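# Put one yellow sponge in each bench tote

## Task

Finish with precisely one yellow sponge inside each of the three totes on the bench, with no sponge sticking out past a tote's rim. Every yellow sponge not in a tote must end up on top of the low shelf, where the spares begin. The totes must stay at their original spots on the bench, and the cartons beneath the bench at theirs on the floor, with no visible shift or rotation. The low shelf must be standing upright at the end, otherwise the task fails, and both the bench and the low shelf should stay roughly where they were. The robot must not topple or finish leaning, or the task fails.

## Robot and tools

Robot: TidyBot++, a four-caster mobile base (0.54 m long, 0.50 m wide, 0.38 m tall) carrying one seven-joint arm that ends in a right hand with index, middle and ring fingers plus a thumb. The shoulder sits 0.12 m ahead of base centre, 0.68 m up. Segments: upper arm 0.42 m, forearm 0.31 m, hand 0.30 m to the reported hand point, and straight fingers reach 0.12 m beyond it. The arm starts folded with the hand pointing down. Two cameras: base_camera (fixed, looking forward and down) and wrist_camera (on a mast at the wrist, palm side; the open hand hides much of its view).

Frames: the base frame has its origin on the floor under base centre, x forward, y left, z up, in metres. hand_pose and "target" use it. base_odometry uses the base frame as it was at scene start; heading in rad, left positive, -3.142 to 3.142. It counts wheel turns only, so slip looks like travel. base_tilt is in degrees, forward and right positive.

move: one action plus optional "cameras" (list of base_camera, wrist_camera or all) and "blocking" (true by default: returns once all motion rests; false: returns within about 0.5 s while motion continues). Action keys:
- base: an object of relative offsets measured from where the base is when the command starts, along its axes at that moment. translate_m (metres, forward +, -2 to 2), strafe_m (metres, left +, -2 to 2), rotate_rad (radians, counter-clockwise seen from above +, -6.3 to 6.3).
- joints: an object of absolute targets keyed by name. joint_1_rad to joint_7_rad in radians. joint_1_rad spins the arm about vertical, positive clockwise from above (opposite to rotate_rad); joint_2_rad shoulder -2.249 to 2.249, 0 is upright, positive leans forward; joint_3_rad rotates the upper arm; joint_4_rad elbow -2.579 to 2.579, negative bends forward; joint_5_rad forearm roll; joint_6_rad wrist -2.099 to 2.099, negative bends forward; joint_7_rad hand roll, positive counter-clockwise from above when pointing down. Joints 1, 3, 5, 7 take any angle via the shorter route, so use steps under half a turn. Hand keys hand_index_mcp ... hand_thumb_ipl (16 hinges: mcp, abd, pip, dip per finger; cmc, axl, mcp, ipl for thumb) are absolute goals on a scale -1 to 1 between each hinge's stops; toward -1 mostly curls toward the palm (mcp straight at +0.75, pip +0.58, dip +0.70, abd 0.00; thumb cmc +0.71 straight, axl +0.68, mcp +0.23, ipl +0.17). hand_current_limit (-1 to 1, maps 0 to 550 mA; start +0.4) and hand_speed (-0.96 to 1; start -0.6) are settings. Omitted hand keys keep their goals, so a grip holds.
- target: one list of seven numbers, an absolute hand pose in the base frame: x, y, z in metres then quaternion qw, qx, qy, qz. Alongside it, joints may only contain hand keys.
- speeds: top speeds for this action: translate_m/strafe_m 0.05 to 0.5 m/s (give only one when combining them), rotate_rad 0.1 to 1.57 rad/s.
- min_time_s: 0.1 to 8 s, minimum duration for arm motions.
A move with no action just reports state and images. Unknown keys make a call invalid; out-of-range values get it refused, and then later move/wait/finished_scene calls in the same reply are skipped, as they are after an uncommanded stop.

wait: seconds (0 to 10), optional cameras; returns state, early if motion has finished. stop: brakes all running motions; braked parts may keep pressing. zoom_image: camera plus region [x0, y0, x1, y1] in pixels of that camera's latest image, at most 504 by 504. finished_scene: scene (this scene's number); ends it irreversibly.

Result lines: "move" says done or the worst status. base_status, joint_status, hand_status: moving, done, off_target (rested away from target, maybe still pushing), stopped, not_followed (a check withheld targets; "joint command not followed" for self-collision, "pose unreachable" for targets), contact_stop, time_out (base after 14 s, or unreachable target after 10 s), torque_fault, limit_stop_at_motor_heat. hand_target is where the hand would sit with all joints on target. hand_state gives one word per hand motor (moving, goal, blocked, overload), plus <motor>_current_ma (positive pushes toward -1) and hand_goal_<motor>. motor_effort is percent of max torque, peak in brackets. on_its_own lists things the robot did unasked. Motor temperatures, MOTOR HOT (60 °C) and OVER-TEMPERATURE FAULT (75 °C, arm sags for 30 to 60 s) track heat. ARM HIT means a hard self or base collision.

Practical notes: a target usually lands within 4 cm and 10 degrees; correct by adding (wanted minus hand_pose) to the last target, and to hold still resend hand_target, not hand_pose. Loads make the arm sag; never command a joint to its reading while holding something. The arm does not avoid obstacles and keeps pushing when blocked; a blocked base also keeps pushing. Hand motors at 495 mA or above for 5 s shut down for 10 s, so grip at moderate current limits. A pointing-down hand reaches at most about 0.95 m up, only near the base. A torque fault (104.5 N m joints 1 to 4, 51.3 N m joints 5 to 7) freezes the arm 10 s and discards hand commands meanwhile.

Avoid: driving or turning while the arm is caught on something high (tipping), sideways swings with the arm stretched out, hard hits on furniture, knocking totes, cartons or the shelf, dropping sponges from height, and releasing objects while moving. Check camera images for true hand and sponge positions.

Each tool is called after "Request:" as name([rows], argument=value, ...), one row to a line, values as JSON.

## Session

Request:
move(joints={"joint_1_rad":0,"joint_2_rad":0.0,"joint_3_rad":3.142,"joint_4_rad":-0.5,"joint_5_rad":0,"joint_6_rad":-1.1,"joint_7_rad":2.463}, min_time_s=3, cameras=["all"])

Scene clock: 3.30 s.
Motor temperatures (°C): [31 31 31 32 34 38 40]
move: done
base_odometry: x=+0.000 y=+0.000 heading=+0.000
base_tilt: forward=-0.1 right=-0.5
base_status: not commanded
joint_positions: joint_1_rad=-0.002 joint_2_rad=-0.026 joint_3_rad=+3.124 joint_4_rad=-0.538 joint_5_rad=-0.002 joint_6_rad=-1.020 joint_7_rad=+2.529 hand_index_mcp=+0.759 hand_index_abd=+0.000 hand_index_pip=+0.577 hand_index_dip=+0.696 hand_middle_mcp=+0.759 hand_middle_abd=+0.000 hand_middle_pip=+0.577 hand_middle_dip=+0.696 hand_ring_mcp=+0.759 hand_ring_abd=+0.000 hand_ring_pip=+0.577 hand_ring_dip=+0.696 hand_thumb_cmc=+0.719 hand_thumb_axl=+0.677 hand_thumb_mcp=+0.224 hand_thumb_ipl=+0.168 hand_current_limit=+0.400 hand_speed=-0.600
joint_status: all done
hand_state: goal,goal,goal,goal,goal,goal,goal,goal,goal,goal,goal,goal,goal,goal,goal,goal
index_mcp_current_ma: 2
index_abd_current_ma: 0
index_pip_current_ma: 0
index_dip_current_ma: 0
middle_mcp_current_ma: 2
middle_abd_current_ma: 0
middle_pip_current_ma: 0
middle_dip_current_ma: 0
ring_mcp_current_ma: 2
ring_abd_current_ma: 0
ring_pip_current_ma: 0
ring_dip_current_ma: 0
thumb_cmc_current_ma: 2
thumb_axl_current_ma: 0
thumb_mcp_current_ma: -1
thumb_ipl_current_ma: 0
hand_goal_index_mcp: 0.754
hand_goal_index_abd: 0.000
hand_goal_index_pip: 0.576
hand_goal_index_dip: 0.696
hand_goal_middle_mcp: 0.754
hand_goal_middle_abd: 0.000
hand_goal_middle_pip: 0.576
hand_goal_middle_dip: 0.696
hand_goal_ring_mcp: 0.754
hand_goal_ring_abd: 0.000
hand_goal_ring_pip: 0.576
hand_goal_ring_dip: 0.696
hand_goal_thumb_cmc: 0.714
hand_goal_thumb_axl: 0.678
hand_goal_thumb_mcp: 0.226
hand_goal_thumb_ipl: 0.168
motor_effort: joint_1_rad=-1(3) joint_2_rad=-12(15) joint_3_rad=+0(1) joint_4_rad=+11(16) joint_5_rad=+0(1) joint_6_rad=+9(9) joint_7_rad=+0(1)
hand_pose: x=+0.5623 y=-0.0567 z=+1.4444 quat_wxyz=(-0.325, -0.612, -0.326, -0.643) (m; base frame)
hand_target: x=+0.5725 y=-0.0699 z=+1.4215 quat_wxyz=(-0.301, -0.647, -0.309, -0.628) (m; base frame)
hand_status: not commanded
pictures: base_camera, wrist_camera
camera_calibration:
wrist_camera: T_world_to_cam=[[0.0138392, -0.999438, 0.0305323, -0.0754552], [-0.699016, -0.0315041, -0.714411, 1.37676], [0.714972, -0.0114557, -0.699059, 0.722633], [0, 0, 0, 1]] pos_world=[0.446762, -0.0237609, 1.49104]

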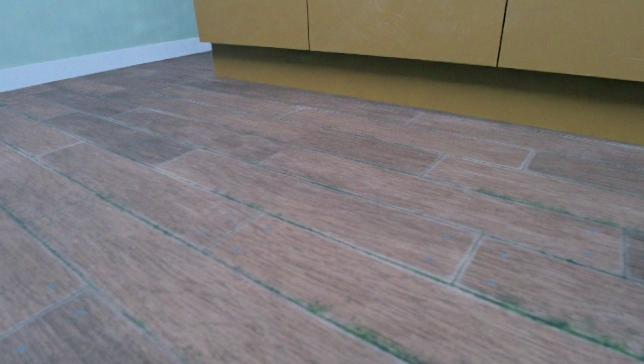

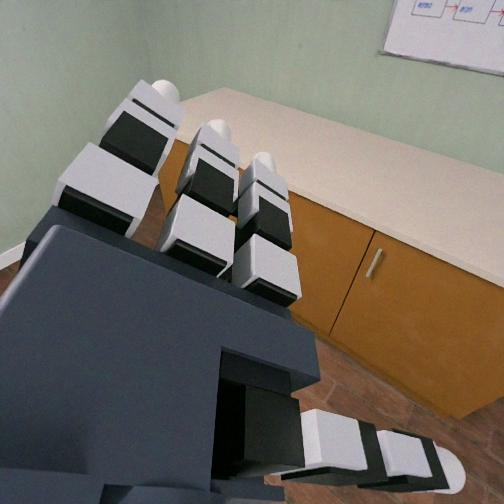

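Request:
move(base={"rotate_rad":-1.1}, cameras=["all"])

Request:
move(base={"rotate_rad":-1.1}, cameras=["all"])

Request:
move(base={"rotate_rad":-1.1}, cameras=["all"])

Request:
move(base={"rotate_rad":-1.1}, cameras=["all"])

Scene clock: 10.53 s.
move: done
base_odometry: x=+0.000 y=+0.000 heading=-1.099
base_tilt: forward=-0.2 right=-0.4
base_status: done
joint_positions: joint_1_rad=-0.002 joint_2_rad=-0.012 joint_3_rad=+3.134 joint_4_rad=-0.538 joint_5_rad=-0.002 joint_6_rad=-1.021 joint_7_rad=+2.527 hand_index_mcp=+0.759 hand_index_abd=+0.000 hand_index_pip=+0.577 hand_index_dip=+0.696 hand_middle_mcp=+0.759 hand_middle_abd=+0.000 hand_middle_pip=+0.577 hand_middle_dip=+0.696 hand_ring_mcp=+0.759 hand_ring_abd=+0.000 hand_ring_pip=+0.577 hand_ring_dip=+0.696 hand_thumb_cmc=+0.719 hand_thumb_axl=+0.677 hand_thumb_mcp=+0.224 hand_thumb_ipl=+0.168 hand_current_limit=+0.400 hand_speed=-0.600
joint_status: not commanded
hand_state: goal,goal,goal,goal,goal,goal,goal,goal,goal,goal,goal,goal,goal,goal,goal,goal
index_mcp_current_ma: 2
index_abd_current_ma: 0
index_pip_current_ma: 0
index_dip_current_ma: 0
middle_mcp_current_ma: 2
middle_abd_current_ma: 0
middle_pip_current_ma: 0
middle_dip_current_ma: 0
ring_mcp_current_ma: 2
ring_abd_current_ma: 0
ring_pip_current_ma: 0
ring_dip_current_ma: 0
thumb_cmc_current_ma: 2
thumb_axl_current_ma: 0
thumb_mcp_current_ma: -1
thumb_ipl_current_ma: 0
hand_goal_index_mcp: 0.754
hand_goal_index_abd: 0.000
hand_goal_index_pip: 0.576
hand_goal_index_dip: 0.696
hand_goal_middle_mcp: 0.754
hand_goal_middle_abd: 0.000
hand_goal_middle_pip: 0.576
hand_goal_middle_dip: 0.696
hand_goal_ring_mcp: 0.754
hand_goal_ring_abd: 0.000
hand_goal_ring_pip: 0.576
hand_goal_ring_dip: 0.696
hand_goal_thumb_cmc: 0.714
hand_goal_thumb_axl: 0.678
hand_goal_thumb_mcp: 0.226
hand_goal_thumb_ipl: 0.168
motor_effort: joint_1_rad=-1(3) joint_2_rad=-13(15) joint_3_rad=+0(1) joint_4_rad=+11(12) joint_5_rad=+0(1) joint_6_rad=+9(9) joint_7_rad=+0(1)
hand_pose: x=+0.5728 y=-0.0615 z=+1.4376 quat_wxyz=(-0.325, -0.619, -0.325, -0.637) (m; base frame)
hand_target: x=+0.5725 y=-0.0699 z=+1.4215 quat_wxyz=(-0.301, -0.647, -0.309, -0.628) (m; base frame)
hand_status: not commanded
pictures: base_camera, wrist_camera
camera_calibration:
wrist_camera: T_world_to_cam=[[0.00390956, -0.999581, 0.0286895, -0.0719208], [-0.710058, -0.0229764, -0.703768, 1.37062], [0.704132, -0.0176198, -0.709851, 0.731708], [0, 0, 0, 1]] pos_world=[0.45828, -0.0275063, 1.48606]

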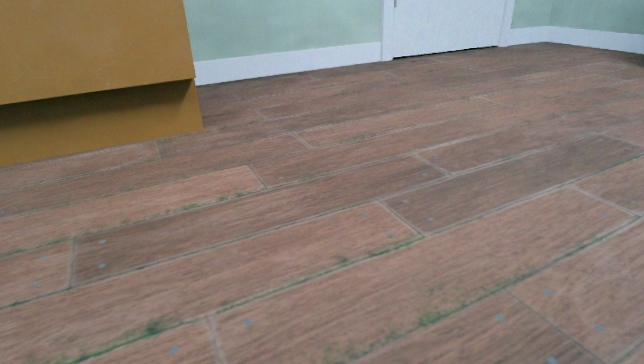

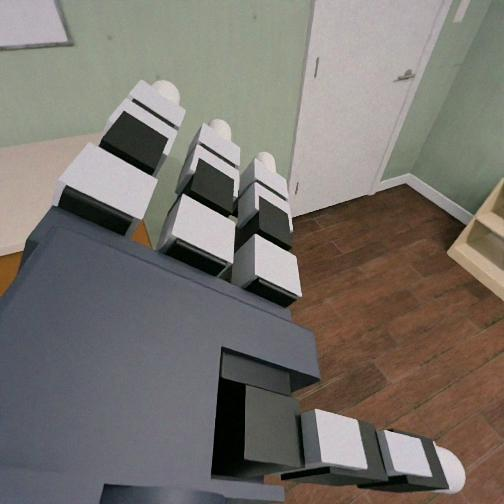

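Scene clock: 12.50 s.
move: done
base_odometry: x=+0.000 y=+0.000 heading=-2.198
base_tilt: forward=-0.1 right=-0.4
base_status: done
joint_positions: joint_1_rad=-0.001 joint_2_rad=-0.011 joint_3_rad=+3.138 joint_4_rad=-0.538 joint_5_rad=-0.002 joint_6_rad=-1.021 joint_7_rad=+2.527 hand_index_mcp=+0.760 hand_index_abd=+0.000 hand_index_pip=+0.577 hand_index_dip=+0.696 hand_middle_mcp=+0.760 hand_middle_abd=+0.000 hand_middle_pip=+0.577 hand_middle_dip=+0.696 hand_ring_mcp=+0.760 hand_ring_abd=+0.000 hand_ring_pip=+0.577 hand_ring_dip=+0.696 hand_thumb_cmc=+0.719 hand_thumb_axl=+0.677 hand_thumb_mcp=+0.224 hand_thumb_ipl=+0.168 hand_current_limit=+0.400 hand_speed=-0.600
joint_status: not commanded
hand_state: goal,goal,goal,goal,goal,goal,goal,goal,goal,goal,goal,goal,goal,goal,goal,goal
index_mcp_current_ma: 2
index_abd_current_ma: 0
index_pip_current_ma: 0
index_dip_current_ma: 0
middle_mcp_current_ma: 2
middle_abd_current_ma: 0
middle_pip_current_ma: 0
middle_dip_current_ma: 0
ring_mcp_current_ma: 2
ring_abd_current_ma: 0
ring_pip_current_ma: 0
ring_dip_current_ma: 0
thumb_cmc_current_ma: 2
thumb_axl_current_ma: 0
thumb_mcp_current_ma: -1
thumb_ipl_current_ma: 0
hand_goal_index_mcp: 0.754
hand_goal_index_abd: 0.000
hand_goal_index_pip: 0.576
hand_goal_index_dip: 0.696
hand_goal_middle_mcp: 0.754
hand_goal_middle_abd: 0.000
hand_goal_middle_pip: 0.576
hand_goal_middle_dip: 0.696
hand_goal_ring_mcp: 0.754
hand_goal_ring_abd: 0.000
hand_goal_ring_pip: 0.576
hand_goal_ring_dip: 0.696
hand_goal_thumb_cmc: 0.714
hand_goal_thumb_axl: 0.678
hand_goal_thumb_mcp: 0.226
hand_goal_thumb_ipl: 0.168
motor_effort: joint_1_rad=-1(3) joint_2_rad=-13(15) joint_3_rad=+0(2) joint_4_rad=+10(12) joint_5_rad=+0(2) joint_6_rad=+8(9) joint_7_rad=+0(1)
hand_pose: x=+0.5732 y=-0.0635 z=+1.4372 quat_wxyz=(-0.327, -0.620, -0.323, -0.636) (m; base frame)
hand_target: x=+0.5725 y=-0.0699 z=+1.4215 quat_wxyz=(-0.301, -0.647, -0.309, -0.628) (m; base frame)
hand_status: not commanded
pictures: base_camera, wrist_camera
camera_calibration:
wrist_camera: T_world_to_cam=[[-0.0001665, -0.999592, 0.0285474, -0.0713525], [-0.710727, -0.0199639, -0.703185, 1.37031], [0.703468, -0.0204065, -0.710434, 0.732142], [0, 0, 0, 1]] pos_world=[0.458868, -0.0290262, 1.48576]

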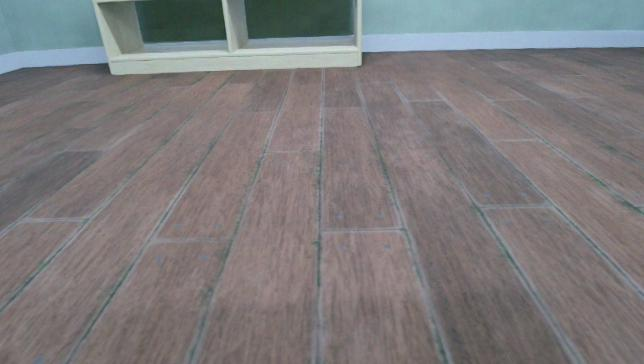

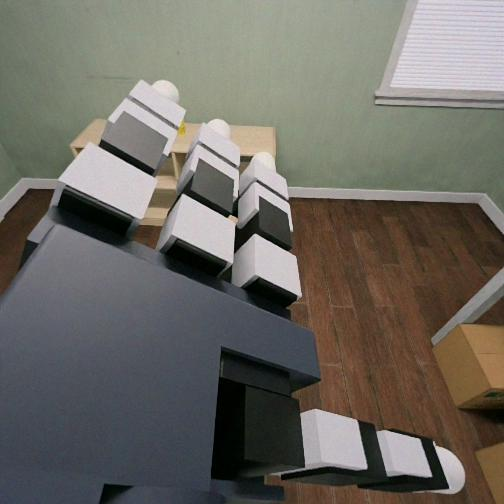

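Scene clock: 14.47 s.
move: done
base_odometry: x=+0.000 y=+0.000 heading=+2.985
base_tilt: forward=-0.1 right=-0.5
base_status: done
joint_positions: joint_1_rad=-0.001 joint_2_rad=-0.010 joint_3_rad=+3.140 joint_4_rad=-0.538 joint_5_rad=-0.002 joint_6_rad=-1.021 joint_7_rad=+2.527 hand_index_mcp=+0.760 hand_index_abd=+0.000 hand_index_pip=+0.577 hand_index_dip=+0.696 hand_middle_mcp=+0.760 hand_middle_abd=+0.000 hand_middle_pip=+0.577 hand_middle_dip=+0.696 hand_ring_mcp=+0.760 hand_ring_abd=+0.000 hand_ring_pip=+0.577 hand_ring_dip=+0.696 hand_thumb_cmc=+0.719 hand_thumb_axl=+0.677 hand_thumb_mcp=+0.224 hand_thumb_ipl=+0.168 hand_current_limit=+0.400 hand_speed=-0.600
joint_status: not commanded
hand_state: goal,goal,goal,goal,goal,goal,goal,goal,goal,goal,goal,goal,goal,goal,goal,goal
index_mcp_current_ma: 2
index_abd_current_ma: 0
index_pip_current_ma: 0
index_dip_current_ma: 0
middle_mcp_current_ma: 2
middle_abd_current_ma: 0
middle_pip_current_ma: 0
middle_dip_current_ma: 0
ring_mcp_current_ma: 2
ring_abd_current_ma: 0
ring_pip_current_ma: 0
ring_dip_current_ma: 0
thumb_cmc_current_ma: 2
thumb_axl_current_ma: 0
thumb_mcp_current_ma: -1
thumb_ipl_current_ma: 0
hand_goal_index_mcp: 0.754
hand_goal_index_abd: 0.000
hand_goal_index_pip: 0.576
hand_goal_index_dip: 0.696
hand_goal_middle_mcp: 0.754
hand_goal_middle_abd: 0.000
hand_goal_middle_pip: 0.576
hand_goal_middle_dip: 0.696
hand_goal_ring_mcp: 0.754
hand_goal_ring_abd: 0.000
hand_goal_ring_pip: 0.576
hand_goal_ring_dip: 0.696
hand_goal_thumb_cmc: 0.714
hand_goal_thumb_axl: 0.678
hand_goal_thumb_mcp: 0.226
hand_goal_thumb_ipl: 0.168
motor_effort: joint_1_rad=-1(3) joint_2_rad=-13(15) joint_3_rad=+0(2) joint_4_rad=+10(12) joint_5_rad=+0(1) joint_6_rad=+8(9) joint_7_rad=+0(1)
hand_pose: x=+0.5735 y=-0.0645 z=+1.4370 quat_wxyz=(-0.327, -0.620, -0.323, -0.636) (m; base frame)
hand_target: x=+0.5725 y=-0.0699 z=+1.4215 quat_wxyz=(-0.301, -0.647, -0.309, -0.628) (m; base frame)
hand_status: not commanded
pictures: base_camera, wrist_camera
camera_calibration:
wrist_camera: T_world_to_cam=[[-0.00255793, -0.999589, 0.0285493, -0.0710628], [-0.711108, -0.0182543, -0.702845, 1.37016], [0.703078, -0.0220995, -0.710769, 0.732333], [0, 0, 0, 1]] pos_world=[0.459261, -0.0298381, 1.48556]

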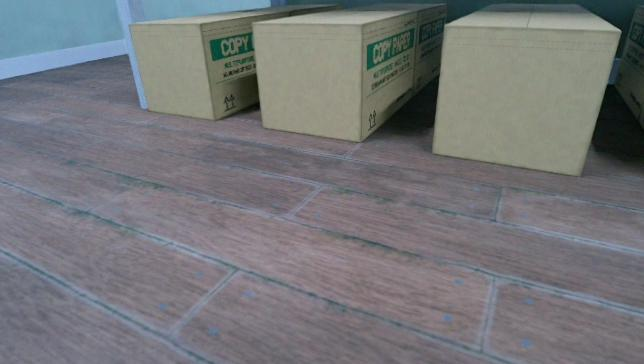

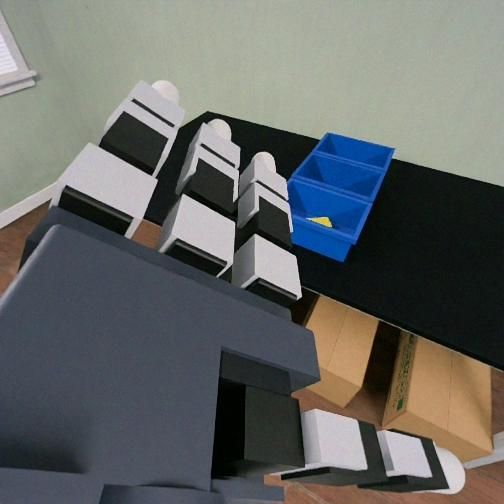

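Scene clock: 16.43 s.
move: done
base_odometry: x=+0.000 y=+0.000 heading=+1.886
base_tilt: forward=-0.1 right=-0.4
base_status: done
joint_positions: joint_1_rad=-0.001 joint_2_rad=-0.010 joint_3_rad=+3.141 joint_4_rad=-0.538 joint_5_rad=-0.002 joint_6_rad=-1.021 joint_7_rad=+2.527 hand_index_mcp=+0.760 hand_index_abd=+0.000 hand_index_pip=+0.577 hand_index_dip=+0.696 hand_middle_mcp=+0.760 hand_middle_abd=+0.000 hand_middle_pip=+0.577 hand_middle_dip=+0.696 hand_ring_mcp=+0.760 hand_ring_abd=+0.000 hand_ring_pip=+0.577 hand_ring_dip=+0.696 hand_thumb_cmc=+0.719 hand_thumb_axl=+0.677 hand_thumb_mcp=+0.224 hand_thumb_ipl=+0.168 hand_current_limit=+0.400 hand_speed=-0.600
joint_status: not commanded
hand_state: goal,goal,goal,goal,goal,goal,goal,goal,goal,goal,goal,goal,goal,goal,goal,goal
index_mcp_current_ma: 2
index_abd_current_ma: 0
index_pip_current_ma: 0
index_dip_current_ma: 0
middle_mcp_current_ma: 2
middle_abd_current_ma: 0
middle_pip_current_ma: 0
middle_dip_current_ma: 0
ring_mcp_current_ma: 2
ring_abd_current_ma: 0
ring_pip_current_ma: 0
ring_dip_current_ma: 0
thumb_cmc_current_ma: 2
thumb_axl_current_ma: 0
thumb_mcp_current_ma: -1
thumb_ipl_current_ma: 0
hand_goal_index_mcp: 0.754
hand_goal_index_abd: 0.000
hand_goal_index_pip: 0.576
hand_goal_index_dip: 0.696
hand_goal_middle_mcp: 0.754
hand_goal_middle_abd: 0.000
hand_goal_middle_pip: 0.576
hand_goal_middle_dip: 0.696
hand_goal_ring_mcp: 0.754
hand_goal_ring_abd: 0.000
hand_goal_ring_pip: 0.576
hand_goal_ring_dip: 0.696
hand_goal_thumb_cmc: 0.714
hand_goal_thumb_axl: 0.678
hand_goal_thumb_mcp: 0.226
hand_goal_thumb_ipl: 0.168
motor_effort: joint_1_rad=-1(3) joint_2_rad=-13(15) joint_3_rad=+0(2) joint_4_rad=+10(12) joint_5_rad=+0(2) joint_6_rad=+8(9) joint_7_rad=+0(0)
hand_pose: x=+0.5737 y=-0.0652 z=+1.4368 quat_wxyz=(-0.328, -0.621, -0.322, -0.635) (m; base frame)
hand_target: x=+0.5725 y=-0.0699 z=+1.4215 quat_wxyz=(-0.301, -0.647, -0.309, -0.628) (m; base frame)
hand_status: not commanded
pictures: base_camera, wrist_camera
camera_calibration:
wrist_camera: T_world_to_cam=[[-0.00395966, -0.999588, 0.0284116, -0.0707166], [-0.711423, -0.0171508, -0.702555, 1.37003], [0.702753, -0.0229945, -0.711062, 0.732598], [0, 0, 0, 1]] pos_world=[0.459556, -0.0303446, 1.48545]

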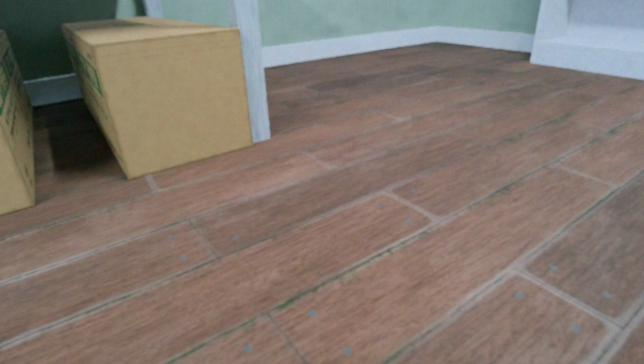

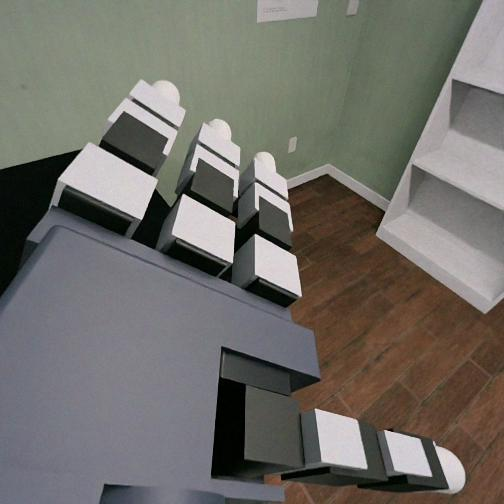

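Request:
move(base={"rotate_rad":0.619})

Request:
move(base={"translate_m":0.48,"strafe_m":0.6}, joints={"joint_6_rad":-1.35}, cameras=["all"])

Request:
zoom_image(camera="wrist_camera", region=[270, 40, 504, 350])

Scene clock: 33.73 s.
move: done
base_odometry: x=+0.000 y=+0.000 heading=+2.503
base_tilt: forward=+0.0 right=-0.5
base_status: done
joint_positions: joint_1_rad=-0.001 joint_2_rad=-0.010 joint_3_rad=+3.141 joint_4_rad=-0.538 joint_5_rad=-0.002 joint_6_rad=-1.021 joint_7_rad=+2.527 hand_index_mcp=+0.760 hand_index_abd=+0.000 hand_index_pip=+0.577 hand_index_dip=+0.696 hand_middle_mcp=+0.760 hand_middle_abd=+0.000 hand_middle_pip=+0.577 hand_middle_dip=+0.696 hand_ring_mcp=+0.760 hand_ring_abd=+0.000 hand_ring_pip=+0.577 hand_ring_dip=+0.696 hand_thumb_cmc=+0.719 hand_thumb_axl=+0.677 hand_thumb_mcp=+0.224 hand_thumb_ipl=+0.168 hand_current_limit=+0.400 hand_speed=-0.600
joint_status: not commanded
hand_state: goal,goal,goal,goal,goal,goal,goal,goal,goal,goal,goal,goal,goal,goal,goal,goal
index_mcp_current_ma: 2
index_abd_current_ma: 0
index_pip_current_ma: 0
index_dip_current_ma: 0
middle_mcp_current_ma: 2
middle_abd_current_ma: 0
middle_pip_current_ma: 0
middle_dip_current_ma: 0
ring_mcp_current_ma: 2
ring_abd_current_ma: 0
ring_pip_current_ma: 0
ring_dip_current_ma: 0
thumb_cmc_current_ma: 2
thumb_axl_current_ma: 0
thumb_mcp_current_ma: -1
thumb_ipl_current_ma: 0
hand_goal_index_mcp: 0.754
hand_goal_index_abd: 0.000
hand_goal_index_pip: 0.576
hand_goal_index_dip: 0.696
hand_goal_middle_mcp: 0.754
hand_goal_middle_abd: 0.000
hand_goal_middle_pip: 0.576
hand_goal_middle_dip: 0.696
hand_goal_ring_mcp: 0.754
hand_goal_ring_abd: 0.000
hand_goal_ring_pip: 0.576
hand_goal_ring_dip: 0.696
hand_goal_thumb_cmc: 0.714
hand_goal_thumb_axl: 0.678
hand_goal_thumb_mcp: 0.226
hand_goal_thumb_ipl: 0.168
motor_effort: joint_1_rad=-1(3) joint_2_rad=-13(14) joint_3_rad=+0(1) joint_4_rad=+11(12) joint_5_rad=+0(1) joint_6_rad=+9(9) joint_7_rad=+0(0)
hand_pose: x=+0.5737 y=-0.0649 z=+1.4368 quat_wxyz=(-0.327, -0.621, -0.323, -0.635) (m; base frame)
hand_target: x=+0.5725 y=-0.0699 z=+1.4215 quat_wxyz=(-0.301, -0.647, -0.309, -0.628) (m; base frame)
hand_status: not commanded
pictures: none

Scene clock: 36.63 s.
move: done
base_odometry: x=-0.743 y=-0.196 heading=+2.504
base_tilt: forward=+0.0 right=-0.5
base_status: done
joint_positions: joint_1_rad=-0.001 joint_2_rad=-0.007 joint_3_rad=+3.141 joint_4_rad=-0.527 joint_5_rad=-0.002 joint_6_rad=-1.289 joint_7_rad=+2.527 hand_index_mcp=+0.761 hand_index_abd=+0.001 hand_index_pip=+0.577 hand_index_dip=+0.696 hand_middle_mcp=+0.761 hand_middle_abd=+0.001 hand_middle_pip=+0.577 hand_middle_dip=+0.696 hand_ring_mcp=+0.761 hand_ring_abd=+0.001 hand_ring_pip=+0.577 hand_ring_dip=+0.696 hand_thumb_cmc=+0.720 hand_thumb_axl=+0.677 hand_thumb_mcp=+0.224 hand_thumb_ipl=+0.168 hand_current_limit=+0.400 hand_speed=-0.600
joint_status: all done
hand_state: goal,goal,goal,goal,goal,goal,goal,goal,goal,goal,goal,goal,goal,goal,goal,goal
index_mcp_current_ma: 3
index_abd_current_ma: 0
index_pip_current_ma: 0
index_dip_current_ma: 0
middle_mcp_current_ma: 3
middle_abd_current_ma: 0
middle_pip_current_ma: 0
middle_dip_current_ma: 0
ring_mcp_current_ma: 3
ring_abd_current_ma: 0
ring_pip_current_ma: 0
ring_dip_current_ma: 0
thumb_cmc_current_ma: 2
thumb_axl_current_ma: 0
thumb_mcp_current_ma: 0
thumb_ipl_current_ma: 0
hand_goal_index_mcp: 0.754
hand_goal_index_abd: 0.000
hand_goal_index_pip: 0.576
hand_goal_index_dip: 0.696
hand_goal_middle_mcp: 0.754
hand_goal_middle_abd: 0.000
hand_goal_middle_pip: 0.576
hand_goal_middle_dip: 0.696
hand_goal_ring_mcp: 0.754
hand_goal_ring_abd: 0.000
hand_goal_ring_pip: 0.576
hand_goal_ring_dip: 0.696
hand_goal_thumb_cmc: 0.714
hand_goal_thumb_axl: 0.678
hand_goal_thumb_mcp: 0.226
hand_goal_thumb_ipl: 0.168
motor_effort: joint_1_rad=-1(3) joint_2_rad=-13(15) joint_3_rad=+0(2) joint_4_rad=+11(12) joint_5_rad=+0(2) joint_6_rad=+8(11) joint_7_rad=+0(1)
hand_pose: x=+0.5788 y=-0.0649 z=+1.3590 quat_wxyz=(-0.283, -0.697, -0.363, -0.550) (m; base frame)
hand_target: x=+0.5738 y=-0.0699 z=+1.3453 quat_wxyz=(-0.260, -0.721, -0.344, -0.543) (m; base frame)
hand_status: not commanded
pictures: base_camera, wrist_camera
camera_calibration:
wrist_camera: T_world_to_cam=[[0.00436157, -0.999567, 0.0291155, -0.0739188], [-0.86777, -0.0182524, -0.496631, 1.12957], [0.496947, -0.0230995, -0.867473, 1.00543], [0, 0, 0, 1]] pos_world=[0.48088, -0.0300444, 1.43532]

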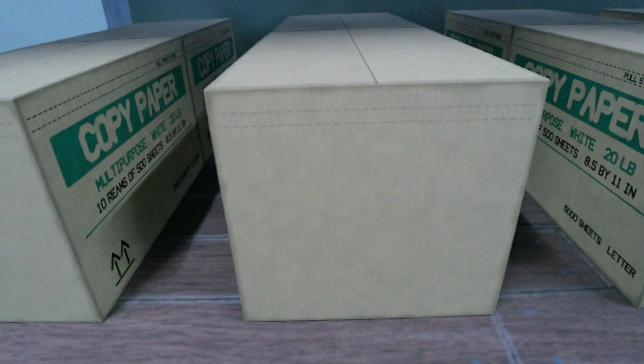

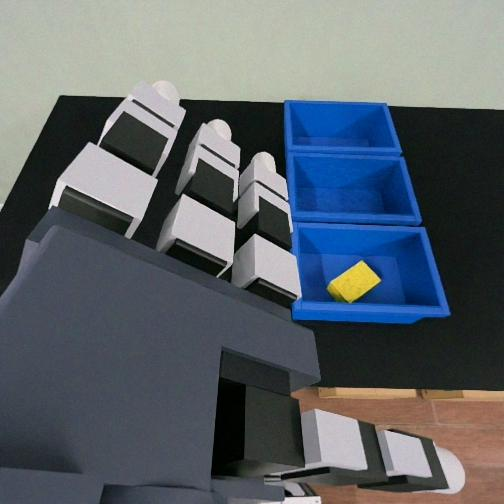

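Scaled by 1.626.

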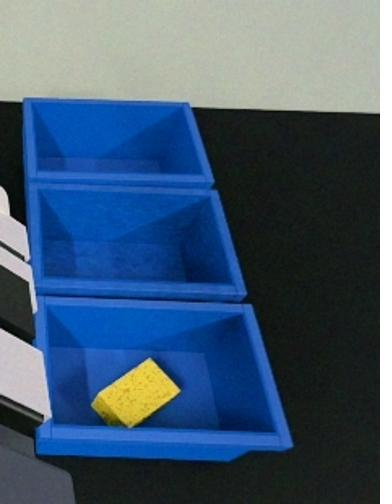

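Request:
move(base={"rotate_rad":1.559}, joints={"joint_6_rad":-1.25})

Request:
move(base={"translate_m":0.5,"strafe_m":1.4}, cameras=["all"])

Request:
zoom_image(camera="wrist_camera", region=[230, 80, 504, 320])

Scene clock: 54.73 s.
move: done
base_odometry: x=-0.743 y=-0.196 heading=-2.221
base_tilt: forward=-0.1 right=-0.4
base_status: done
joint_positions: joint_1_rad=-0.001 joint_2_rad=-0.007 joint_3_rad=+3.141 joint_4_rad=-0.527 joint_5_rad=-0.002 joint_6_rad=-1.242 joint_7_rad=+2.527 hand_index_mcp=+0.761 hand_index_abd=+0.001 hand_index_pip=+0.577 hand_index_dip=+0.696 hand_middle_mcp=+0.761 hand_middle_abd=+0.001 hand_middle_pip=+0.577 hand_middle_dip=+0.696 hand_ring_mcp=+0.761 hand_ring_abd=+0.001 hand_ring_pip=+0.577 hand_ring_dip=+0.696 hand_thumb_cmc=+0.720 hand_thumb_axl=+0.677 hand_thumb_mcp=+0.224 hand_thumb_ipl=+0.168 hand_current_limit=+0.400 hand_speed=-0.600
joint_status: all done
hand_state: goal,goal,goal,goal,goal,goal,goal,goal,goal,goal,goal,goal,goal,goal,goal,goal
index_mcp_current_ma: 3
index_abd_current_ma: 0
index_pip_current_ma: 0
index_dip_current_ma: 0
middle_mcp_current_ma: 3
middle_abd_current_ma: 0
middle_pip_current_ma: 0
middle_dip_current_ma: 0
ring_mcp_current_ma: 3
ring_abd_current_ma: 0
ring_pip_current_ma: 0
ring_dip_current_ma: 0
thumb_cmc_current_ma: 2
thumb_axl_current_ma: 0
thumb_mcp_current_ma: 0
thumb_ipl_current_ma: 0
hand_goal_index_mcp: 0.754
hand_goal_index_abd: 0.000
hand_goal_index_pip: 0.576
hand_goal_index_dip: 0.696
hand_goal_middle_mcp: 0.754
hand_goal_middle_abd: 0.000
hand_goal_middle_pip: 0.576
hand_goal_middle_dip: 0.696
hand_goal_ring_mcp: 0.754
hand_goal_ring_abd: 0.000
hand_goal_ring_pip: 0.576
hand_goal_ring_dip: 0.696
hand_goal_thumb_cmc: 0.714
hand_goal_thumb_axl: 0.678
hand_goal_thumb_mcp: 0.226
hand_goal_thumb_ipl: 0.168
motor_effort: joint_1_rad=-1(3) joint_2_rad=-13(16) joint_3_rad=+0(2) joint_4_rad=+10(12) joint_5_rad=+0(2) joint_6_rad=+8(10) joint_7_rad=+0(1)
hand_pose: x=+0.5793 y=-0.0653 z=+1.3733 quat_wxyz=(-0.292, -0.685, -0.355, -0.566) (m; base frame)
hand_target: x=+0.5756 y=-0.0699 z=+1.3758 quat_wxyz=(-0.277, -0.692, -0.331, -0.578) (m; base frame)
hand_status: not commanded
pictures: none

Scene clock: 58.60 s.
move: done
base_odometry: x=+0.069 y=-1.441 heading=-2.220
base_tilt: forward=-0.2 right=-0.5
base_status: done
joint_positions: joint_1_rad=-0.001 joint_2_rad=-0.007 joint_3_rad=+3.141 joint_4_rad=-0.527 joint_5_rad=-0.002 joint_6_rad=-1.242 joint_7_rad=+2.527 hand_index_mcp=+0.761 hand_index_abd=+0.001 hand_index_pip=+0.577 hand_index_dip=+0.696 hand_middle_mcp=+0.761 hand_middle_abd=+0.001 hand_middle_pip=+0.577 hand_middle_dip=+0.696 hand_ring_mcp=+0.761 hand_ring_abd=+0.001 hand_ring_pip=+0.577 hand_ring_dip=+0.696 hand_thumb_cmc=+0.720 hand_thumb_axl=+0.677 hand_thumb_mcp=+0.224 hand_thumb_ipl=+0.168 hand_current_limit=+0.400 hand_speed=-0.600
joint_status: not commanded
hand_state: goal,goal,goal,goal,goal,goal,goal,goal,goal,goal,goal,goal,goal,goal,goal,goal
index_mcp_current_ma: 3
index_abd_current_ma: 0
index_pip_current_ma: 0
index_dip_current_ma: 0
middle_mcp_current_ma: 3
middle_abd_current_ma: 0
middle_pip_current_ma: 0
middle_dip_current_ma: 0
ring_mcp_current_ma: 3
ring_abd_current_ma: 0
ring_pip_current_ma: 0
ring_dip_current_ma: 0
thumb_cmc_current_ma: 2
thumb_axl_current_ma: 0
thumb_mcp_current_ma: 0
thumb_ipl_current_ma: 0
hand_goal_index_mcp: 0.754
hand_goal_index_abd: 0.000
hand_goal_index_pip: 0.576
hand_goal_index_dip: 0.696
hand_goal_middle_mcp: 0.754
hand_goal_middle_abd: 0.000
hand_goal_middle_pip: 0.576
hand_goal_middle_dip: 0.696
hand_goal_ring_mcp: 0.754
hand_goal_ring_abd: 0.000
hand_goal_ring_pip: 0.576
hand_goal_ring_dip: 0.696
hand_goal_thumb_cmc: 0.714
hand_goal_thumb_axl: 0.678
hand_goal_thumb_mcp: 0.226
hand_goal_thumb_ipl: 0.168
motor_effort: joint_1_rad=-1(3) joint_2_rad=-12(14) joint_3_rad=+0(1) joint_4_rad=+10(11) joint_5_rad=+0(1) joint_6_rad=+8(9) joint_7_rad=+0(0)
hand_pose: x=+0.5793 y=-0.0653 z=+1.3733 quat_wxyz=(-0.292, -0.685, -0.355, -0.566) (m; base frame)
hand_target: x=+0.5756 y=-0.0699 z=+1.3758 quat_wxyz=(-0.277, -0.692, -0.331, -0.578) (m; base frame)
hand_status: not commanded
pictures: base_camera, wrist_camera
camera_calibration:
wrist_camera: T_world_to_cam=[[0.00199477, -0.999577, 0.0289987, -0.0731879], [-0.843682, -0.0172499, -0.536565, 1.17805], [0.536839, -0.0233954, -0.84336, 0.961245], [0, 0, 0, 1]] pos_world=[0.478011, -0.030347, 1.4449]

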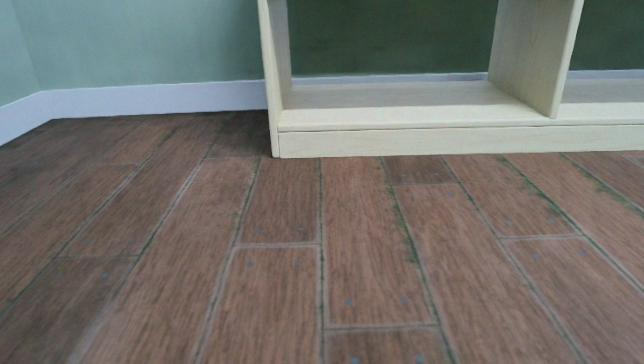

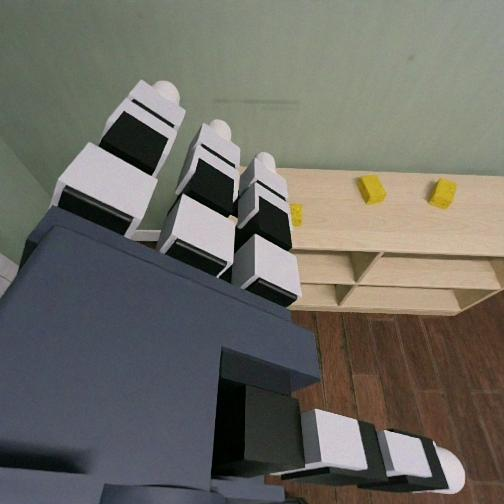

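Scaled by 1.839.

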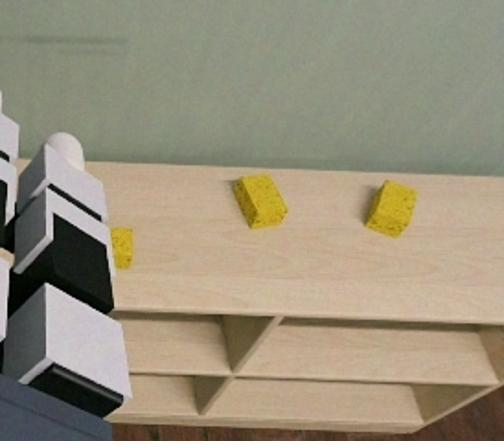

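Request:
move(joints={"joint_2_rad":0.16,"joint_4_rad":-1.0,"joint_6_rad":-2.05,"joint_7_rad":1.2,"hand_index_abd":0.2,"hand_ring_abd":-0.2,"hand_middle_pip":-0.8,"hand_middle_dip":-0.6,"hand_speed":-0.6}, base={"rotate_rad":-0.02})

Request:
move(joints={"joint_7_rad":0.0}, base={"translate_m":0.52,"strafe_m":-0.2}, speeds={"translate_m":0.35}, cameras=["all"])

Scene clock: 79.97 s.
move: done
base_odometry: x=+0.069 y=-1.441 heading=-2.239
base_tilt: forward=-0.2 right=-0.6
base_status: done
joint_positions: joint_1_rad=-0.001 joint_2_rad=+0.138 joint_3_rad=+3.142 joint_4_rad=-0.965 joint_5_rad=-0.002 joint_6_rad=-1.983 joint_7_rad=+1.266 hand_index_mcp=+0.755 hand_index_abd=+0.199 hand_index_pip=+0.577 hand_index_dip=+0.696 hand_middle_mcp=+0.758 hand_middle_abd=+0.001 hand_middle_pip=-0.792 hand_middle_dip=-0.597 hand_ring_mcp=+0.755 hand_ring_abd=-0.195 hand_ring_pip=+0.577 hand_ring_dip=+0.696 hand_thumb_cmc=+0.717 hand_thumb_axl=+0.677 hand_thumb_mcp=+0.224 hand_thumb_ipl=+0.168 hand_current_limit=+0.400 hand_speed=-0.600
joint_status: all done
hand_state: goal,goal,goal,goal,goal,goal,goal,goal,goal,goal,goal,goal,goal,goal,goal,goal
index_mcp_current_ma: 0
index_abd_current_ma: 0
index_pip_current_ma: 0
index_dip_current_ma: 0
middle_mcp_current_ma: 1
middle_abd_current_ma: 0
middle_pip_current_ma: 4
middle_dip_current_ma: 1
ring_mcp_current_ma: 0
ring_abd_current_ma: 2
ring_pip_current_ma: 0
ring_dip_current_ma: 0
thumb_cmc_current_ma: 1
thumb_axl_current_ma: 0
thumb_mcp_current_ma: -1
thumb_ipl_current_ma: 0
hand_goal_index_mcp: 0.754
hand_goal_index_abd: 0.200
hand_goal_index_pip: 0.576
hand_goal_index_dip: 0.696
hand_goal_middle_mcp: 0.754
hand_goal_middle_abd: 0.000
hand_goal_middle_pip: -0.800
hand_goal_middle_dip: -0.600
hand_goal_ring_mcp: 0.754
hand_goal_ring_abd: -0.200
hand_goal_ring_pip: 0.576
hand_goal_ring_dip: 0.696
hand_goal_thumb_cmc: 0.714
hand_goal_thumb_axl: 0.678
hand_goal_thumb_mcp: 0.226
hand_goal_thumb_ipl: 0.168
motor_effort: joint_1_rad=-1(3) joint_2_rad=-18(20) joint_3_rad=+0(2) joint_4_rad=+11(13) joint_5_rad=+0(1) joint_6_rad=+1(8) joint_7_rad=+0(1)
hand_pose: x=+0.4273 y=-0.0722 z=+0.9366 quat_wxyz=(+0.005, -0.988, +0.151, -0.027) (m; base frame)
hand_target: x=+0.4018 y=-0.0697 z=+0.9255 quat_wxyz=(-0.006, -0.982, +0.184, +0.034) (m; base frame)
hand_status: not commanded
pictures: none

Scene clock: 82.53 s.
move: done
base_odometry: x=-0.411 y=-1.726 heading=-2.239
base_tilt: forward=-0.1 right=-0.4
base_status: done
joint_positions: joint_1_rad=-0.001 joint_2_rad=+0.147 joint_3_rad=+3.142 joint_4_rad=-0.966 joint_5_rad=-0.002 joint_6_rad=-1.990 joint_7_rad=+0.063 hand_index_mcp=+0.755 hand_index_abd=+0.199 hand_index_pip=+0.577 hand_index_dip=+0.696 hand_middle_mcp=+0.757 hand_middle_abd=+0.001 hand_middle_pip=-0.792 hand_middle_dip=-0.597 hand_ring_mcp=+0.754 hand_ring_abd=-0.195 hand_ring_pip=+0.577 hand_ring_dip=+0.696 hand_thumb_cmc=+0.716 hand_thumb_axl=+0.677 hand_thumb_mcp=+0.224 hand_thumb_ipl=+0.168 hand_current_limit=+0.400 hand_speed=-0.600
joint_status: all done
hand_state: goal,goal,goal,goal,goal,goal,goal,goal,goal,goal,goal,goal,goal,goal,goal,goal
index_mcp_current_ma: 0
index_abd_current_ma: 0
index_pip_current_ma: 0
index_dip_current_ma: 0
middle_mcp_current_ma: 1
middle_abd_current_ma: 0
middle_pip_current_ma: 3
middle_dip_current_ma: 1
ring_mcp_current_ma: 0
ring_abd_current_ma: 1
ring_pip_current_ma: 0
ring_dip_current_ma: 0
thumb_cmc_current_ma: 0
thumb_axl_current_ma: 0
thumb_mcp_current_ma: -1
thumb_ipl_current_ma: 0
hand_goal_index_mcp: 0.754
hand_goal_index_abd: 0.200
hand_goal_index_pip: 0.576
hand_goal_index_dip: 0.696
hand_goal_middle_mcp: 0.754
hand_goal_middle_abd: 0.000
hand_goal_middle_pip: -0.800
hand_goal_middle_dip: -0.600
hand_goal_ring_mcp: 0.754
hand_goal_ring_abd: -0.200
hand_goal_ring_pip: 0.576
hand_goal_ring_dip: 0.696
hand_goal_thumb_cmc: 0.714
hand_goal_thumb_axl: 0.678
hand_goal_thumb_mcp: 0.226
hand_goal_thumb_ipl: 0.168
motor_effort: joint_1_rad=-2(2) joint_2_rad=-17(21) joint_3_rad=+0(1) joint_4_rad=+11(12) joint_5_rad=-1(1) joint_6_rad=+0(2) joint_7_rad=+0(1)
hand_pose: x=+0.3882 y=+0.0193 z=+0.9325 quat_wxyz=(+0.014, -0.729, +0.684, -0.013) (m; base frame)
hand_target: x=+0.3689 y=+0.0240 z=+0.9278 quat_wxyz=(-0.024, -0.707, +0.707, +0.024) (m; base frame)
hand_status: not commanded
pictures: base_camera, wrist_camera
camera_calibration:
wrist_camera: T_world_to_cam=[[-0.650685, 0.759146, -0.0174874, 0.287357], [0.496043, 0.442383, 0.747154, -0.944213], [0.574935, 0.477487, -0.664421, 0.502722], [0, 0, 0, 1]] pos_world=[0.366316, -0.0404857, 1.04452]

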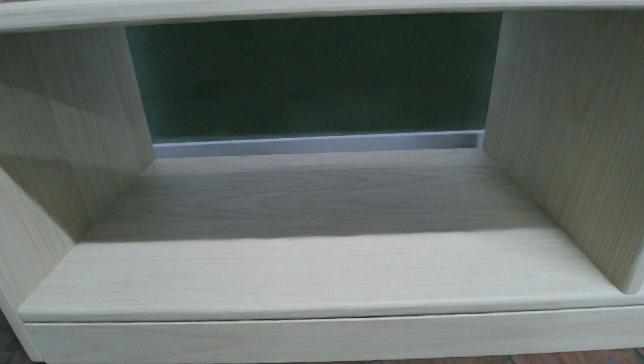

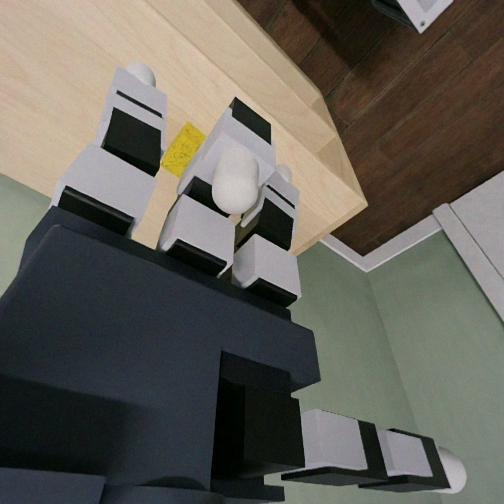

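Request:
zoom_image(camera="wrist_camera", region=[120, 90, 260, 230])

Scaled by 3.600.

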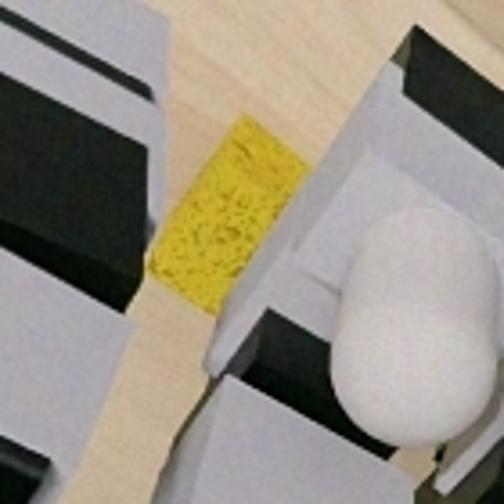

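Request:
move(joints={"joint_2_rad":0.068,"joint_4_rad":-1.516,"joint_6_rad":-1.508,"joint_7_rad":-0.075}, min_time_s=3, base={"translate_m":0.165,"strafe_m":0.049}, speeds={"translate_m":0.2}, cameras=["all"])

Request:
zoom_image(camera="wrist_camera", region=[100, 0, 350, 250])

Scene clock: 103.47 s.
move: done
base_odometry: x=-0.475 y=-1.886 heading=-2.239
base_tilt: forward=-0.1 right=-0.5
base_status: done
joint_positions: joint_1_rad=-0.001 joint_2_rad=+0.098 joint_3_rad=+3.142 joint_4_rad=-1.481 joint_5_rad=-0.002 joint_6_rad=-1.574 joint_7_rad=-0.010 hand_index_mcp=+0.754 hand_index_abd=+0.199 hand_index_pip=+0.577 hand_index_dip=+0.696 hand_middle_mcp=+0.757 hand_middle_abd=+0.001 hand_middle_pip=-0.793 hand_middle_dip=-0.597 hand_ring_mcp=+0.754 hand_ring_abd=-0.195 hand_ring_pip=+0.577 hand_ring_dip=+0.696 hand_thumb_cmc=+0.716 hand_thumb_axl=+0.677 hand_thumb_mcp=+0.224 hand_thumb_ipl=+0.168 hand_current_limit=+0.400 hand_speed=-0.600
joint_status: all done
hand_state: goal,goal,goal,goal,goal,goal,goal,goal,goal,goal,goal,goal,goal,goal,goal,goal
index_mcp_current_ma: 0
index_abd_current_ma: 0
index_pip_current_ma: 0
index_dip_current_ma: 0
middle_mcp_current_ma: 1
middle_abd_current_ma: 0
middle_pip_current_ma: 3
middle_dip_current_ma: 1
ring_mcp_current_ma: 0
ring_abd_current_ma: 1
ring_pip_current_ma: 0
ring_dip_current_ma: 0
thumb_cmc_current_ma: 0
thumb_axl_current_ma: 0
thumb_mcp_current_ma: -1
thumb_ipl_current_ma: 0
hand_goal_index_mcp: 0.754
hand_goal_index_abd: 0.200
hand_goal_index_pip: 0.576
hand_goal_index_dip: 0.696
hand_goal_middle_mcp: 0.754
hand_goal_middle_abd: 0.000
hand_goal_middle_pip: -0.800
hand_goal_middle_dip: -0.600
hand_goal_ring_mcp: 0.754
hand_goal_ring_abd: -0.200
hand_goal_ring_pip: 0.576
hand_goal_ring_dip: 0.696
hand_goal_thumb_cmc: 0.714
hand_goal_thumb_axl: 0.678
hand_goal_thumb_mcp: 0.226
hand_goal_thumb_ipl: 0.168
motor_effort: joint_1_rad=-1(3) joint_2_rad=-18(21) joint_3_rad=+0(1) joint_4_rad=+12(13) joint_5_rad=+0(1) joint_6_rad=+0(2) joint_7_rad=+0(1)
hand_pose: x=+0.3864 y=+0.0257 z=+0.7977 quat_wxyz=(-0.003, -0.704, +0.711, +0.004) (m; base frame)
hand_target: x=+0.3939 y=+0.0302 z=+0.7922 quat_wxyz=(+0.018, -0.680, +0.733, -0.017) (m; base frame)
hand_status: not commanded
pictures: base_camera, wrist_camera
camera_calibration:
wrist_camera: T_world_to_cam=[[-0.592546, 0.80541, 0.014284, 0.229956], [0.563876, 0.402054, 0.721385, -0.850143], [0.575268, 0.435508, -0.692387, 0.43448], [0, 0, 0, 1]] pos_world=[0.365693, -0.0326253, 0.910825]

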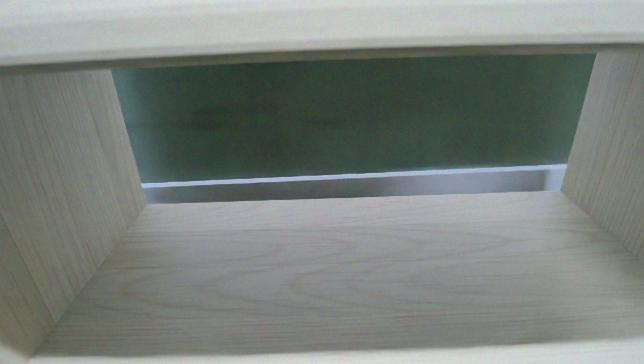

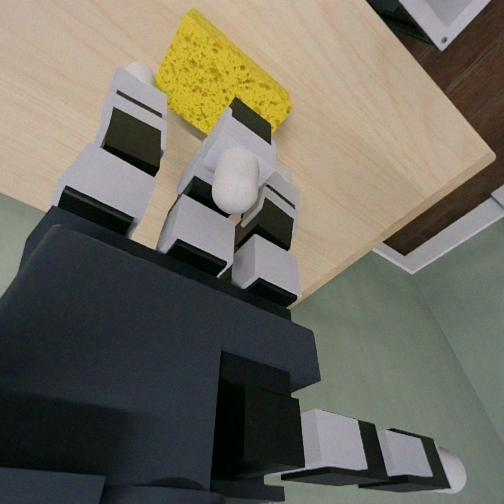

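Scaled by 2.016.

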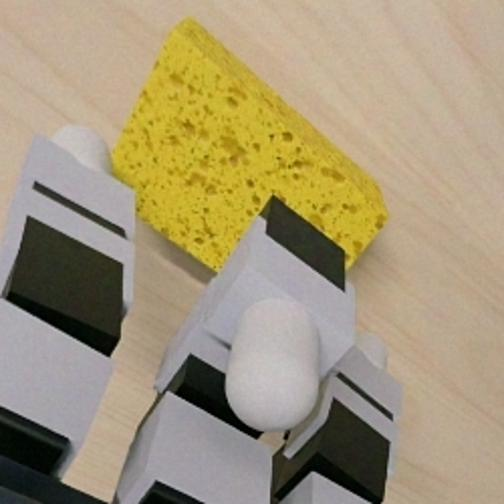

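Request:
move(joints={"joint_2_rad":0.005,"joint_4_rad":-1.57,"joint_6_rad":-1.505,"joint_7_rad":1.46}, min_time_s=2.5, base={"strafe_m":0.0176}, cameras=["wrist_camera"])

Request:
zoom_image(camera="wrist_camera", region=[80, 0, 330, 250])

Scene clock: 129.57 s.
move: done
base_odometry: x=-0.461 y=-1.897 heading=-2.239
base_tilt: forward=-0.1 right=-0.5
base_status: done
joint_positions: joint_1_rad=-0.002 joint_2_rad=+0.033 joint_3_rad=+3.141 joint_4_rad=-1.532 joint_5_rad=-0.002 joint_6_rad=-1.570 joint_7_rad=+1.395 hand_index_mcp=+0.754 hand_index_abd=+0.199 hand_index_pip=+0.577 hand_index_dip=+0.696 hand_middle_mcp=+0.757 hand_middle_abd=+0.001 hand_middle_pip=-0.793 hand_middle_dip=-0.597 hand_ring_mcp=+0.754 hand_ring_abd=-0.196 hand_ring_pip=+0.577 hand_ring_dip=+0.696 hand_thumb_cmc=+0.716 hand_thumb_axl=+0.677 hand_thumb_mcp=+0.224 hand_thumb_ipl=+0.168 hand_current_limit=+0.400 hand_speed=-0.600
joint_status: all done
hand_state: goal,goal,goal,goal,goal,goal,goal,goal,goal,goal,goal,goal,goal,goal,goal,goal
index_mcp_current_ma: 0
index_abd_current_ma: 0
index_pip_current_ma: 0
index_dip_current_ma: 0
middle_mcp_current_ma: 1
middle_abd_current_ma: 0
middle_pip_current_ma: 3
middle_dip_current_ma: 1
ring_mcp_current_ma: 0
ring_abd_current_ma: 1
ring_pip_current_ma: 0
ring_dip_current_ma: 0
thumb_cmc_current_ma: 0
thumb_axl_current_ma: 0
thumb_mcp_current_ma: -1
thumb_ipl_current_ma: 0
hand_goal_index_mcp: 0.754
hand_goal_index_abd: 0.200
hand_goal_index_pip: 0.576
hand_goal_index_dip: 0.696
hand_goal_middle_mcp: 0.754
hand_goal_middle_abd: 0.000
hand_goal_middle_pip: -0.800
hand_goal_middle_dip: -0.600
hand_goal_ring_mcp: 0.754
hand_goal_ring_abd: -0.200
hand_goal_ring_pip: 0.576
hand_goal_ring_dip: 0.696
hand_goal_thumb_cmc: 0.714
hand_goal_thumb_axl: 0.678
hand_goal_thumb_mcp: 0.226
hand_goal_thumb_ipl: 0.168
motor_effort: joint_1_rad=-1(3) joint_2_rad=-16(18) joint_3_rad=+0(2) joint_4_rad=+13(13) joint_5_rad=+0(1) joint_6_rad=+1(2) joint_7_rad=+0(1)
hand_pose: x=+0.4123 y=-0.0768 z=+0.8024 quat_wxyz=(+0.001, -0.996, +0.086, -0.003) (m; base frame)
hand_target: x=+0.4221 y=-0.0807 z=+0.7984 quat_wxyz=(+0.002, -0.998, +0.056, -0.031) (m; base frame)
hand_status: not commanded
pictures: wrist_camera
camera_calibration:
wrist_camera: T_world_to_cam=[[-0.890874, -0.45425, -0.00091659, 0.366221], [-0.313151, 0.612687, 0.725638, -0.452554], [-0.32906, 0.646739, -0.688076, 0.85309], [0, 0, 0, 1]] pos_world=[0.465256, -0.108097, 0.915717]

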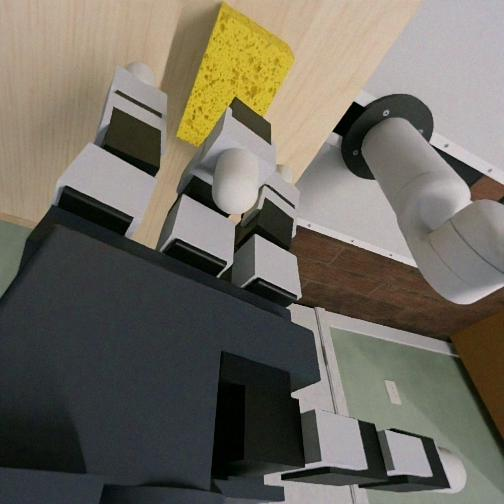

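Scaled by 2.016.

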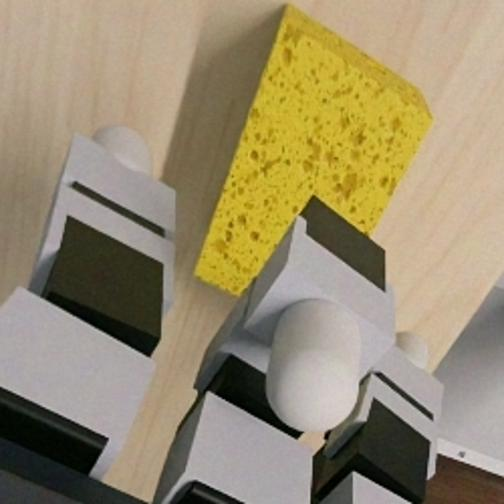

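Request:
move(joints={"joint_2_rad":-0.033,"joint_4_rad":-1.6135,"joint_6_rad":-1.505,"joint_7_rad":1.62}, min_time_s=2, cameras=["wrist_camera"])

Scene clock: 145.47 s.
move: done
base_odometry: x=-0.461 y=-1.897 heading=-2.239
base_tilt: forward=-0.2 right=-0.5
base_status: not commanded
joint_positions: joint_1_rad=-0.002 joint_2_rad=-0.006 joint_3_rad=+3.141 joint_4_rad=-1.575 joint_5_rad=-0.002 joint_6_rad=-1.570 joint_7_rad=+1.555 hand_index_mcp=+0.754 hand_index_abd=+0.199 hand_index_pip=+0.577 hand_index_dip=+0.696 hand_middle_mcp=+0.757 hand_middle_abd=+0.001 hand_middle_pip=-0.793 hand_middle_dip=-0.597 hand_ring_mcp=+0.754 hand_ring_abd=-0.196 hand_ring_pip=+0.577 hand_ring_dip=+0.696 hand_thumb_cmc=+0.716 hand_thumb_axl=+0.677 hand_thumb_mcp=+0.224 hand_thumb_ipl=+0.168 hand_current_limit=+0.400 hand_speed=-0.600
joint_status: all done
hand_state: goal,goal,goal,goal,goal,goal,goal,goal,goal,goal,goal,goal,goal,goal,goal,goal
index_mcp_current_ma: 0
index_abd_current_ma: 0
index_pip_current_ma: 0
index_dip_current_ma: 0
middle_mcp_current_ma: 1
middle_abd_current_ma: 0
middle_pip_current_ma: 3
middle_dip_current_ma: 1
ring_mcp_current_ma: 0
ring_abd_current_ma: 1
ring_pip_current_ma: 0
ring_dip_current_ma: 0
thumb_cmc_current_ma: 0
thumb_axl_current_ma: 0
thumb_mcp_current_ma: -1
thumb_ipl_current_ma: 0
hand_goal_index_mcp: 0.754
hand_goal_index_abd: 0.200
hand_goal_index_pip: 0.576
hand_goal_index_dip: 0.696
hand_goal_middle_mcp: 0.754
hand_goal_middle_abd: 0.000
hand_goal_middle_pip: -0.800
hand_goal_middle_dip: -0.600
hand_goal_ring_mcp: 0.754
hand_goal_ring_abd: -0.200
hand_goal_ring_pip: 0.576
hand_goal_ring_dip: 0.696
hand_goal_thumb_cmc: 0.714
hand_goal_thumb_axl: 0.678
hand_goal_thumb_mcp: 0.226
hand_goal_thumb_ipl: 0.168
motor_effort: joint_1_rad=-1(2) joint_2_rad=-15(16) joint_3_rad=+0(0) joint_4_rad=+12(13) joint_5_rad=+0(1) joint_6_rad=+0(3) joint_7_rad=+0(1)
hand_pose: x=+0.4079 y=-0.0818 z=+0.8012 quat_wxyz=(+0.001, -1.000, +0.006, -0.001) (m; base frame)
hand_target: x=+0.4179 y=-0.0848 z=+0.7973 quat_wxyz=(-0.001, -0.999, -0.024, -0.028) (m; base frame)
hand_status: not commanded
pictures: wrist_camera
camera_calibration:
wrist_camera: T_world_to_cam=[[-0.807235, -0.590221, 0.00322202, 0.311403], [-0.40353, 0.555869, 0.726756, -0.418748], [-0.430737, 0.585363, -0.686889, 0.889531], [0, 0, 0, 1]] pos_world=[0.465553, -0.104133, 0.914332]

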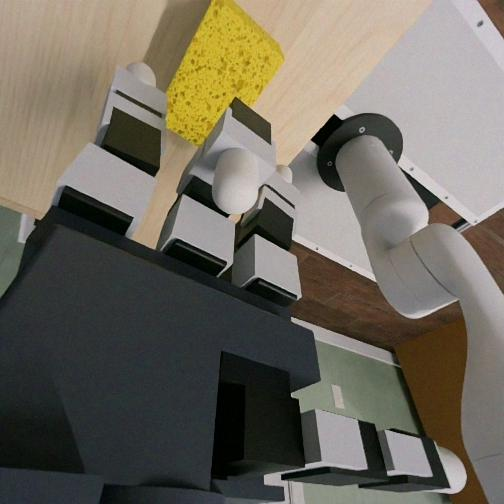

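Request:
move(joints={"joint_2_rad":0.015,"joint_4_rad":-1.80,"joint_6_rad":-1.288}, min_time_s=3, cameras=["wrist_camera"])

Scene clock: 156.90 s.
move: done
base_odometry: x=-0.461 y=-1.897 heading=-2.239
base_tilt: forward=-0.2 right=-0.5
base_status: not commanded
joint_positions: joint_1_rad=-0.002 joint_2_rad=-0.006 joint_3_rad=+3.141 joint_4_rad=-1.763 joint_5_rad=-0.002 joint_6_rad=-1.354 joint_7_rad=+1.555 hand_index_mcp=+0.754 hand_index_abd=+0.199 hand_index_pip=+0.577 hand_index_dip=+0.696 hand_middle_mcp=+0.757 hand_middle_abd=+0.001 hand_middle_pip=-0.793 hand_middle_dip=-0.597 hand_ring_mcp=+0.754 hand_ring_abd=-0.196 hand_ring_pip=+0.577 hand_ring_dip=+0.696 hand_thumb_cmc=+0.716 hand_thumb_axl=+0.677 hand_thumb_mcp=+0.224 hand_thumb_ipl=+0.168 hand_current_limit=+0.400 hand_speed=-0.600
joint_status: all done
hand_state: goal,goal,goal,goal,goal,goal,goal,goal,goal,goal,goal,goal,goal,goal,goal,goal
index_mcp_current_ma: 0
index_abd_current_ma: 0
index_pip_current_ma: 0
index_dip_current_ma: 0
middle_mcp_current_ma: 1
middle_abd_current_ma: 0
middle_pip_current_ma: 3
middle_dip_current_ma: 1
ring_mcp_current_ma: 0
ring_abd_current_ma: 1
ring_pip_current_ma: 0
ring_dip_current_ma: 0
thumb_cmc_current_ma: 0
thumb_axl_current_ma: 0
thumb_mcp_current_ma: -1
thumb_ipl_current_ma: 0
hand_goal_index_mcp: 0.754
hand_goal_index_abd: 0.200
hand_goal_index_pip: 0.576
hand_goal_index_dip: 0.696
hand_goal_middle_mcp: 0.754
hand_goal_middle_abd: 0.000
hand_goal_middle_pip: -0.800
hand_goal_middle_dip: -0.600
hand_goal_ring_mcp: 0.754
hand_goal_ring_abd: -0.200
hand_goal_ring_pip: 0.576
hand_goal_ring_dip: 0.696
hand_goal_thumb_cmc: 0.714
hand_goal_thumb_axl: 0.678
hand_goal_thumb_mcp: 0.226
hand_goal_thumb_ipl: 0.168
motor_effort: joint_1_rad=-1(2) joint_2_rad=-15(16) joint_3_rad=+0(0) joint_4_rad=+11(14) joint_5_rad=+0(0) joint_6_rad=+0(2) joint_7_rad=+0(1)
hand_pose: x=+0.4110 y=-0.0818 z=+0.7421 quat_wxyz=(+0.001, -1.000, +0.006, -0.015) (m; base frame)
hand_target: x=+0.4235 y=-0.0848 z=+0.7246 quat_wxyz=(+0.000, -1.000, -0.024, -0.019) (m; base frame)
hand_status: not commanded
pictures: wrist_camera
camera_calibration:
wrist_camera: T_world_to_cam=[[-0.806975, -0.590257, -0.0196732, 0.33103], [-0.423987, 0.555825, 0.715048, -0.357352], [-0.411128, 0.585368, -0.698798, 0.851005], [0, 0, 0, 1]] pos_world=[0.465492, -0.104133, 0.856717]

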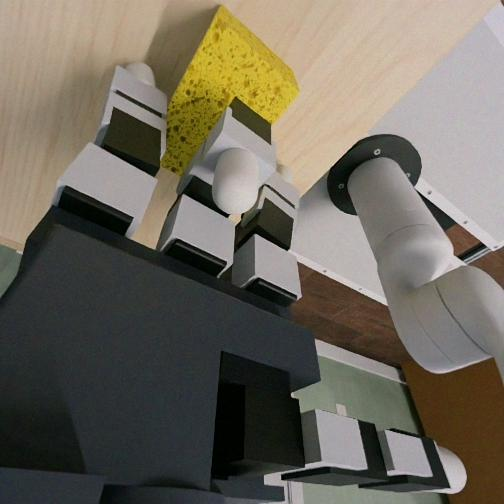

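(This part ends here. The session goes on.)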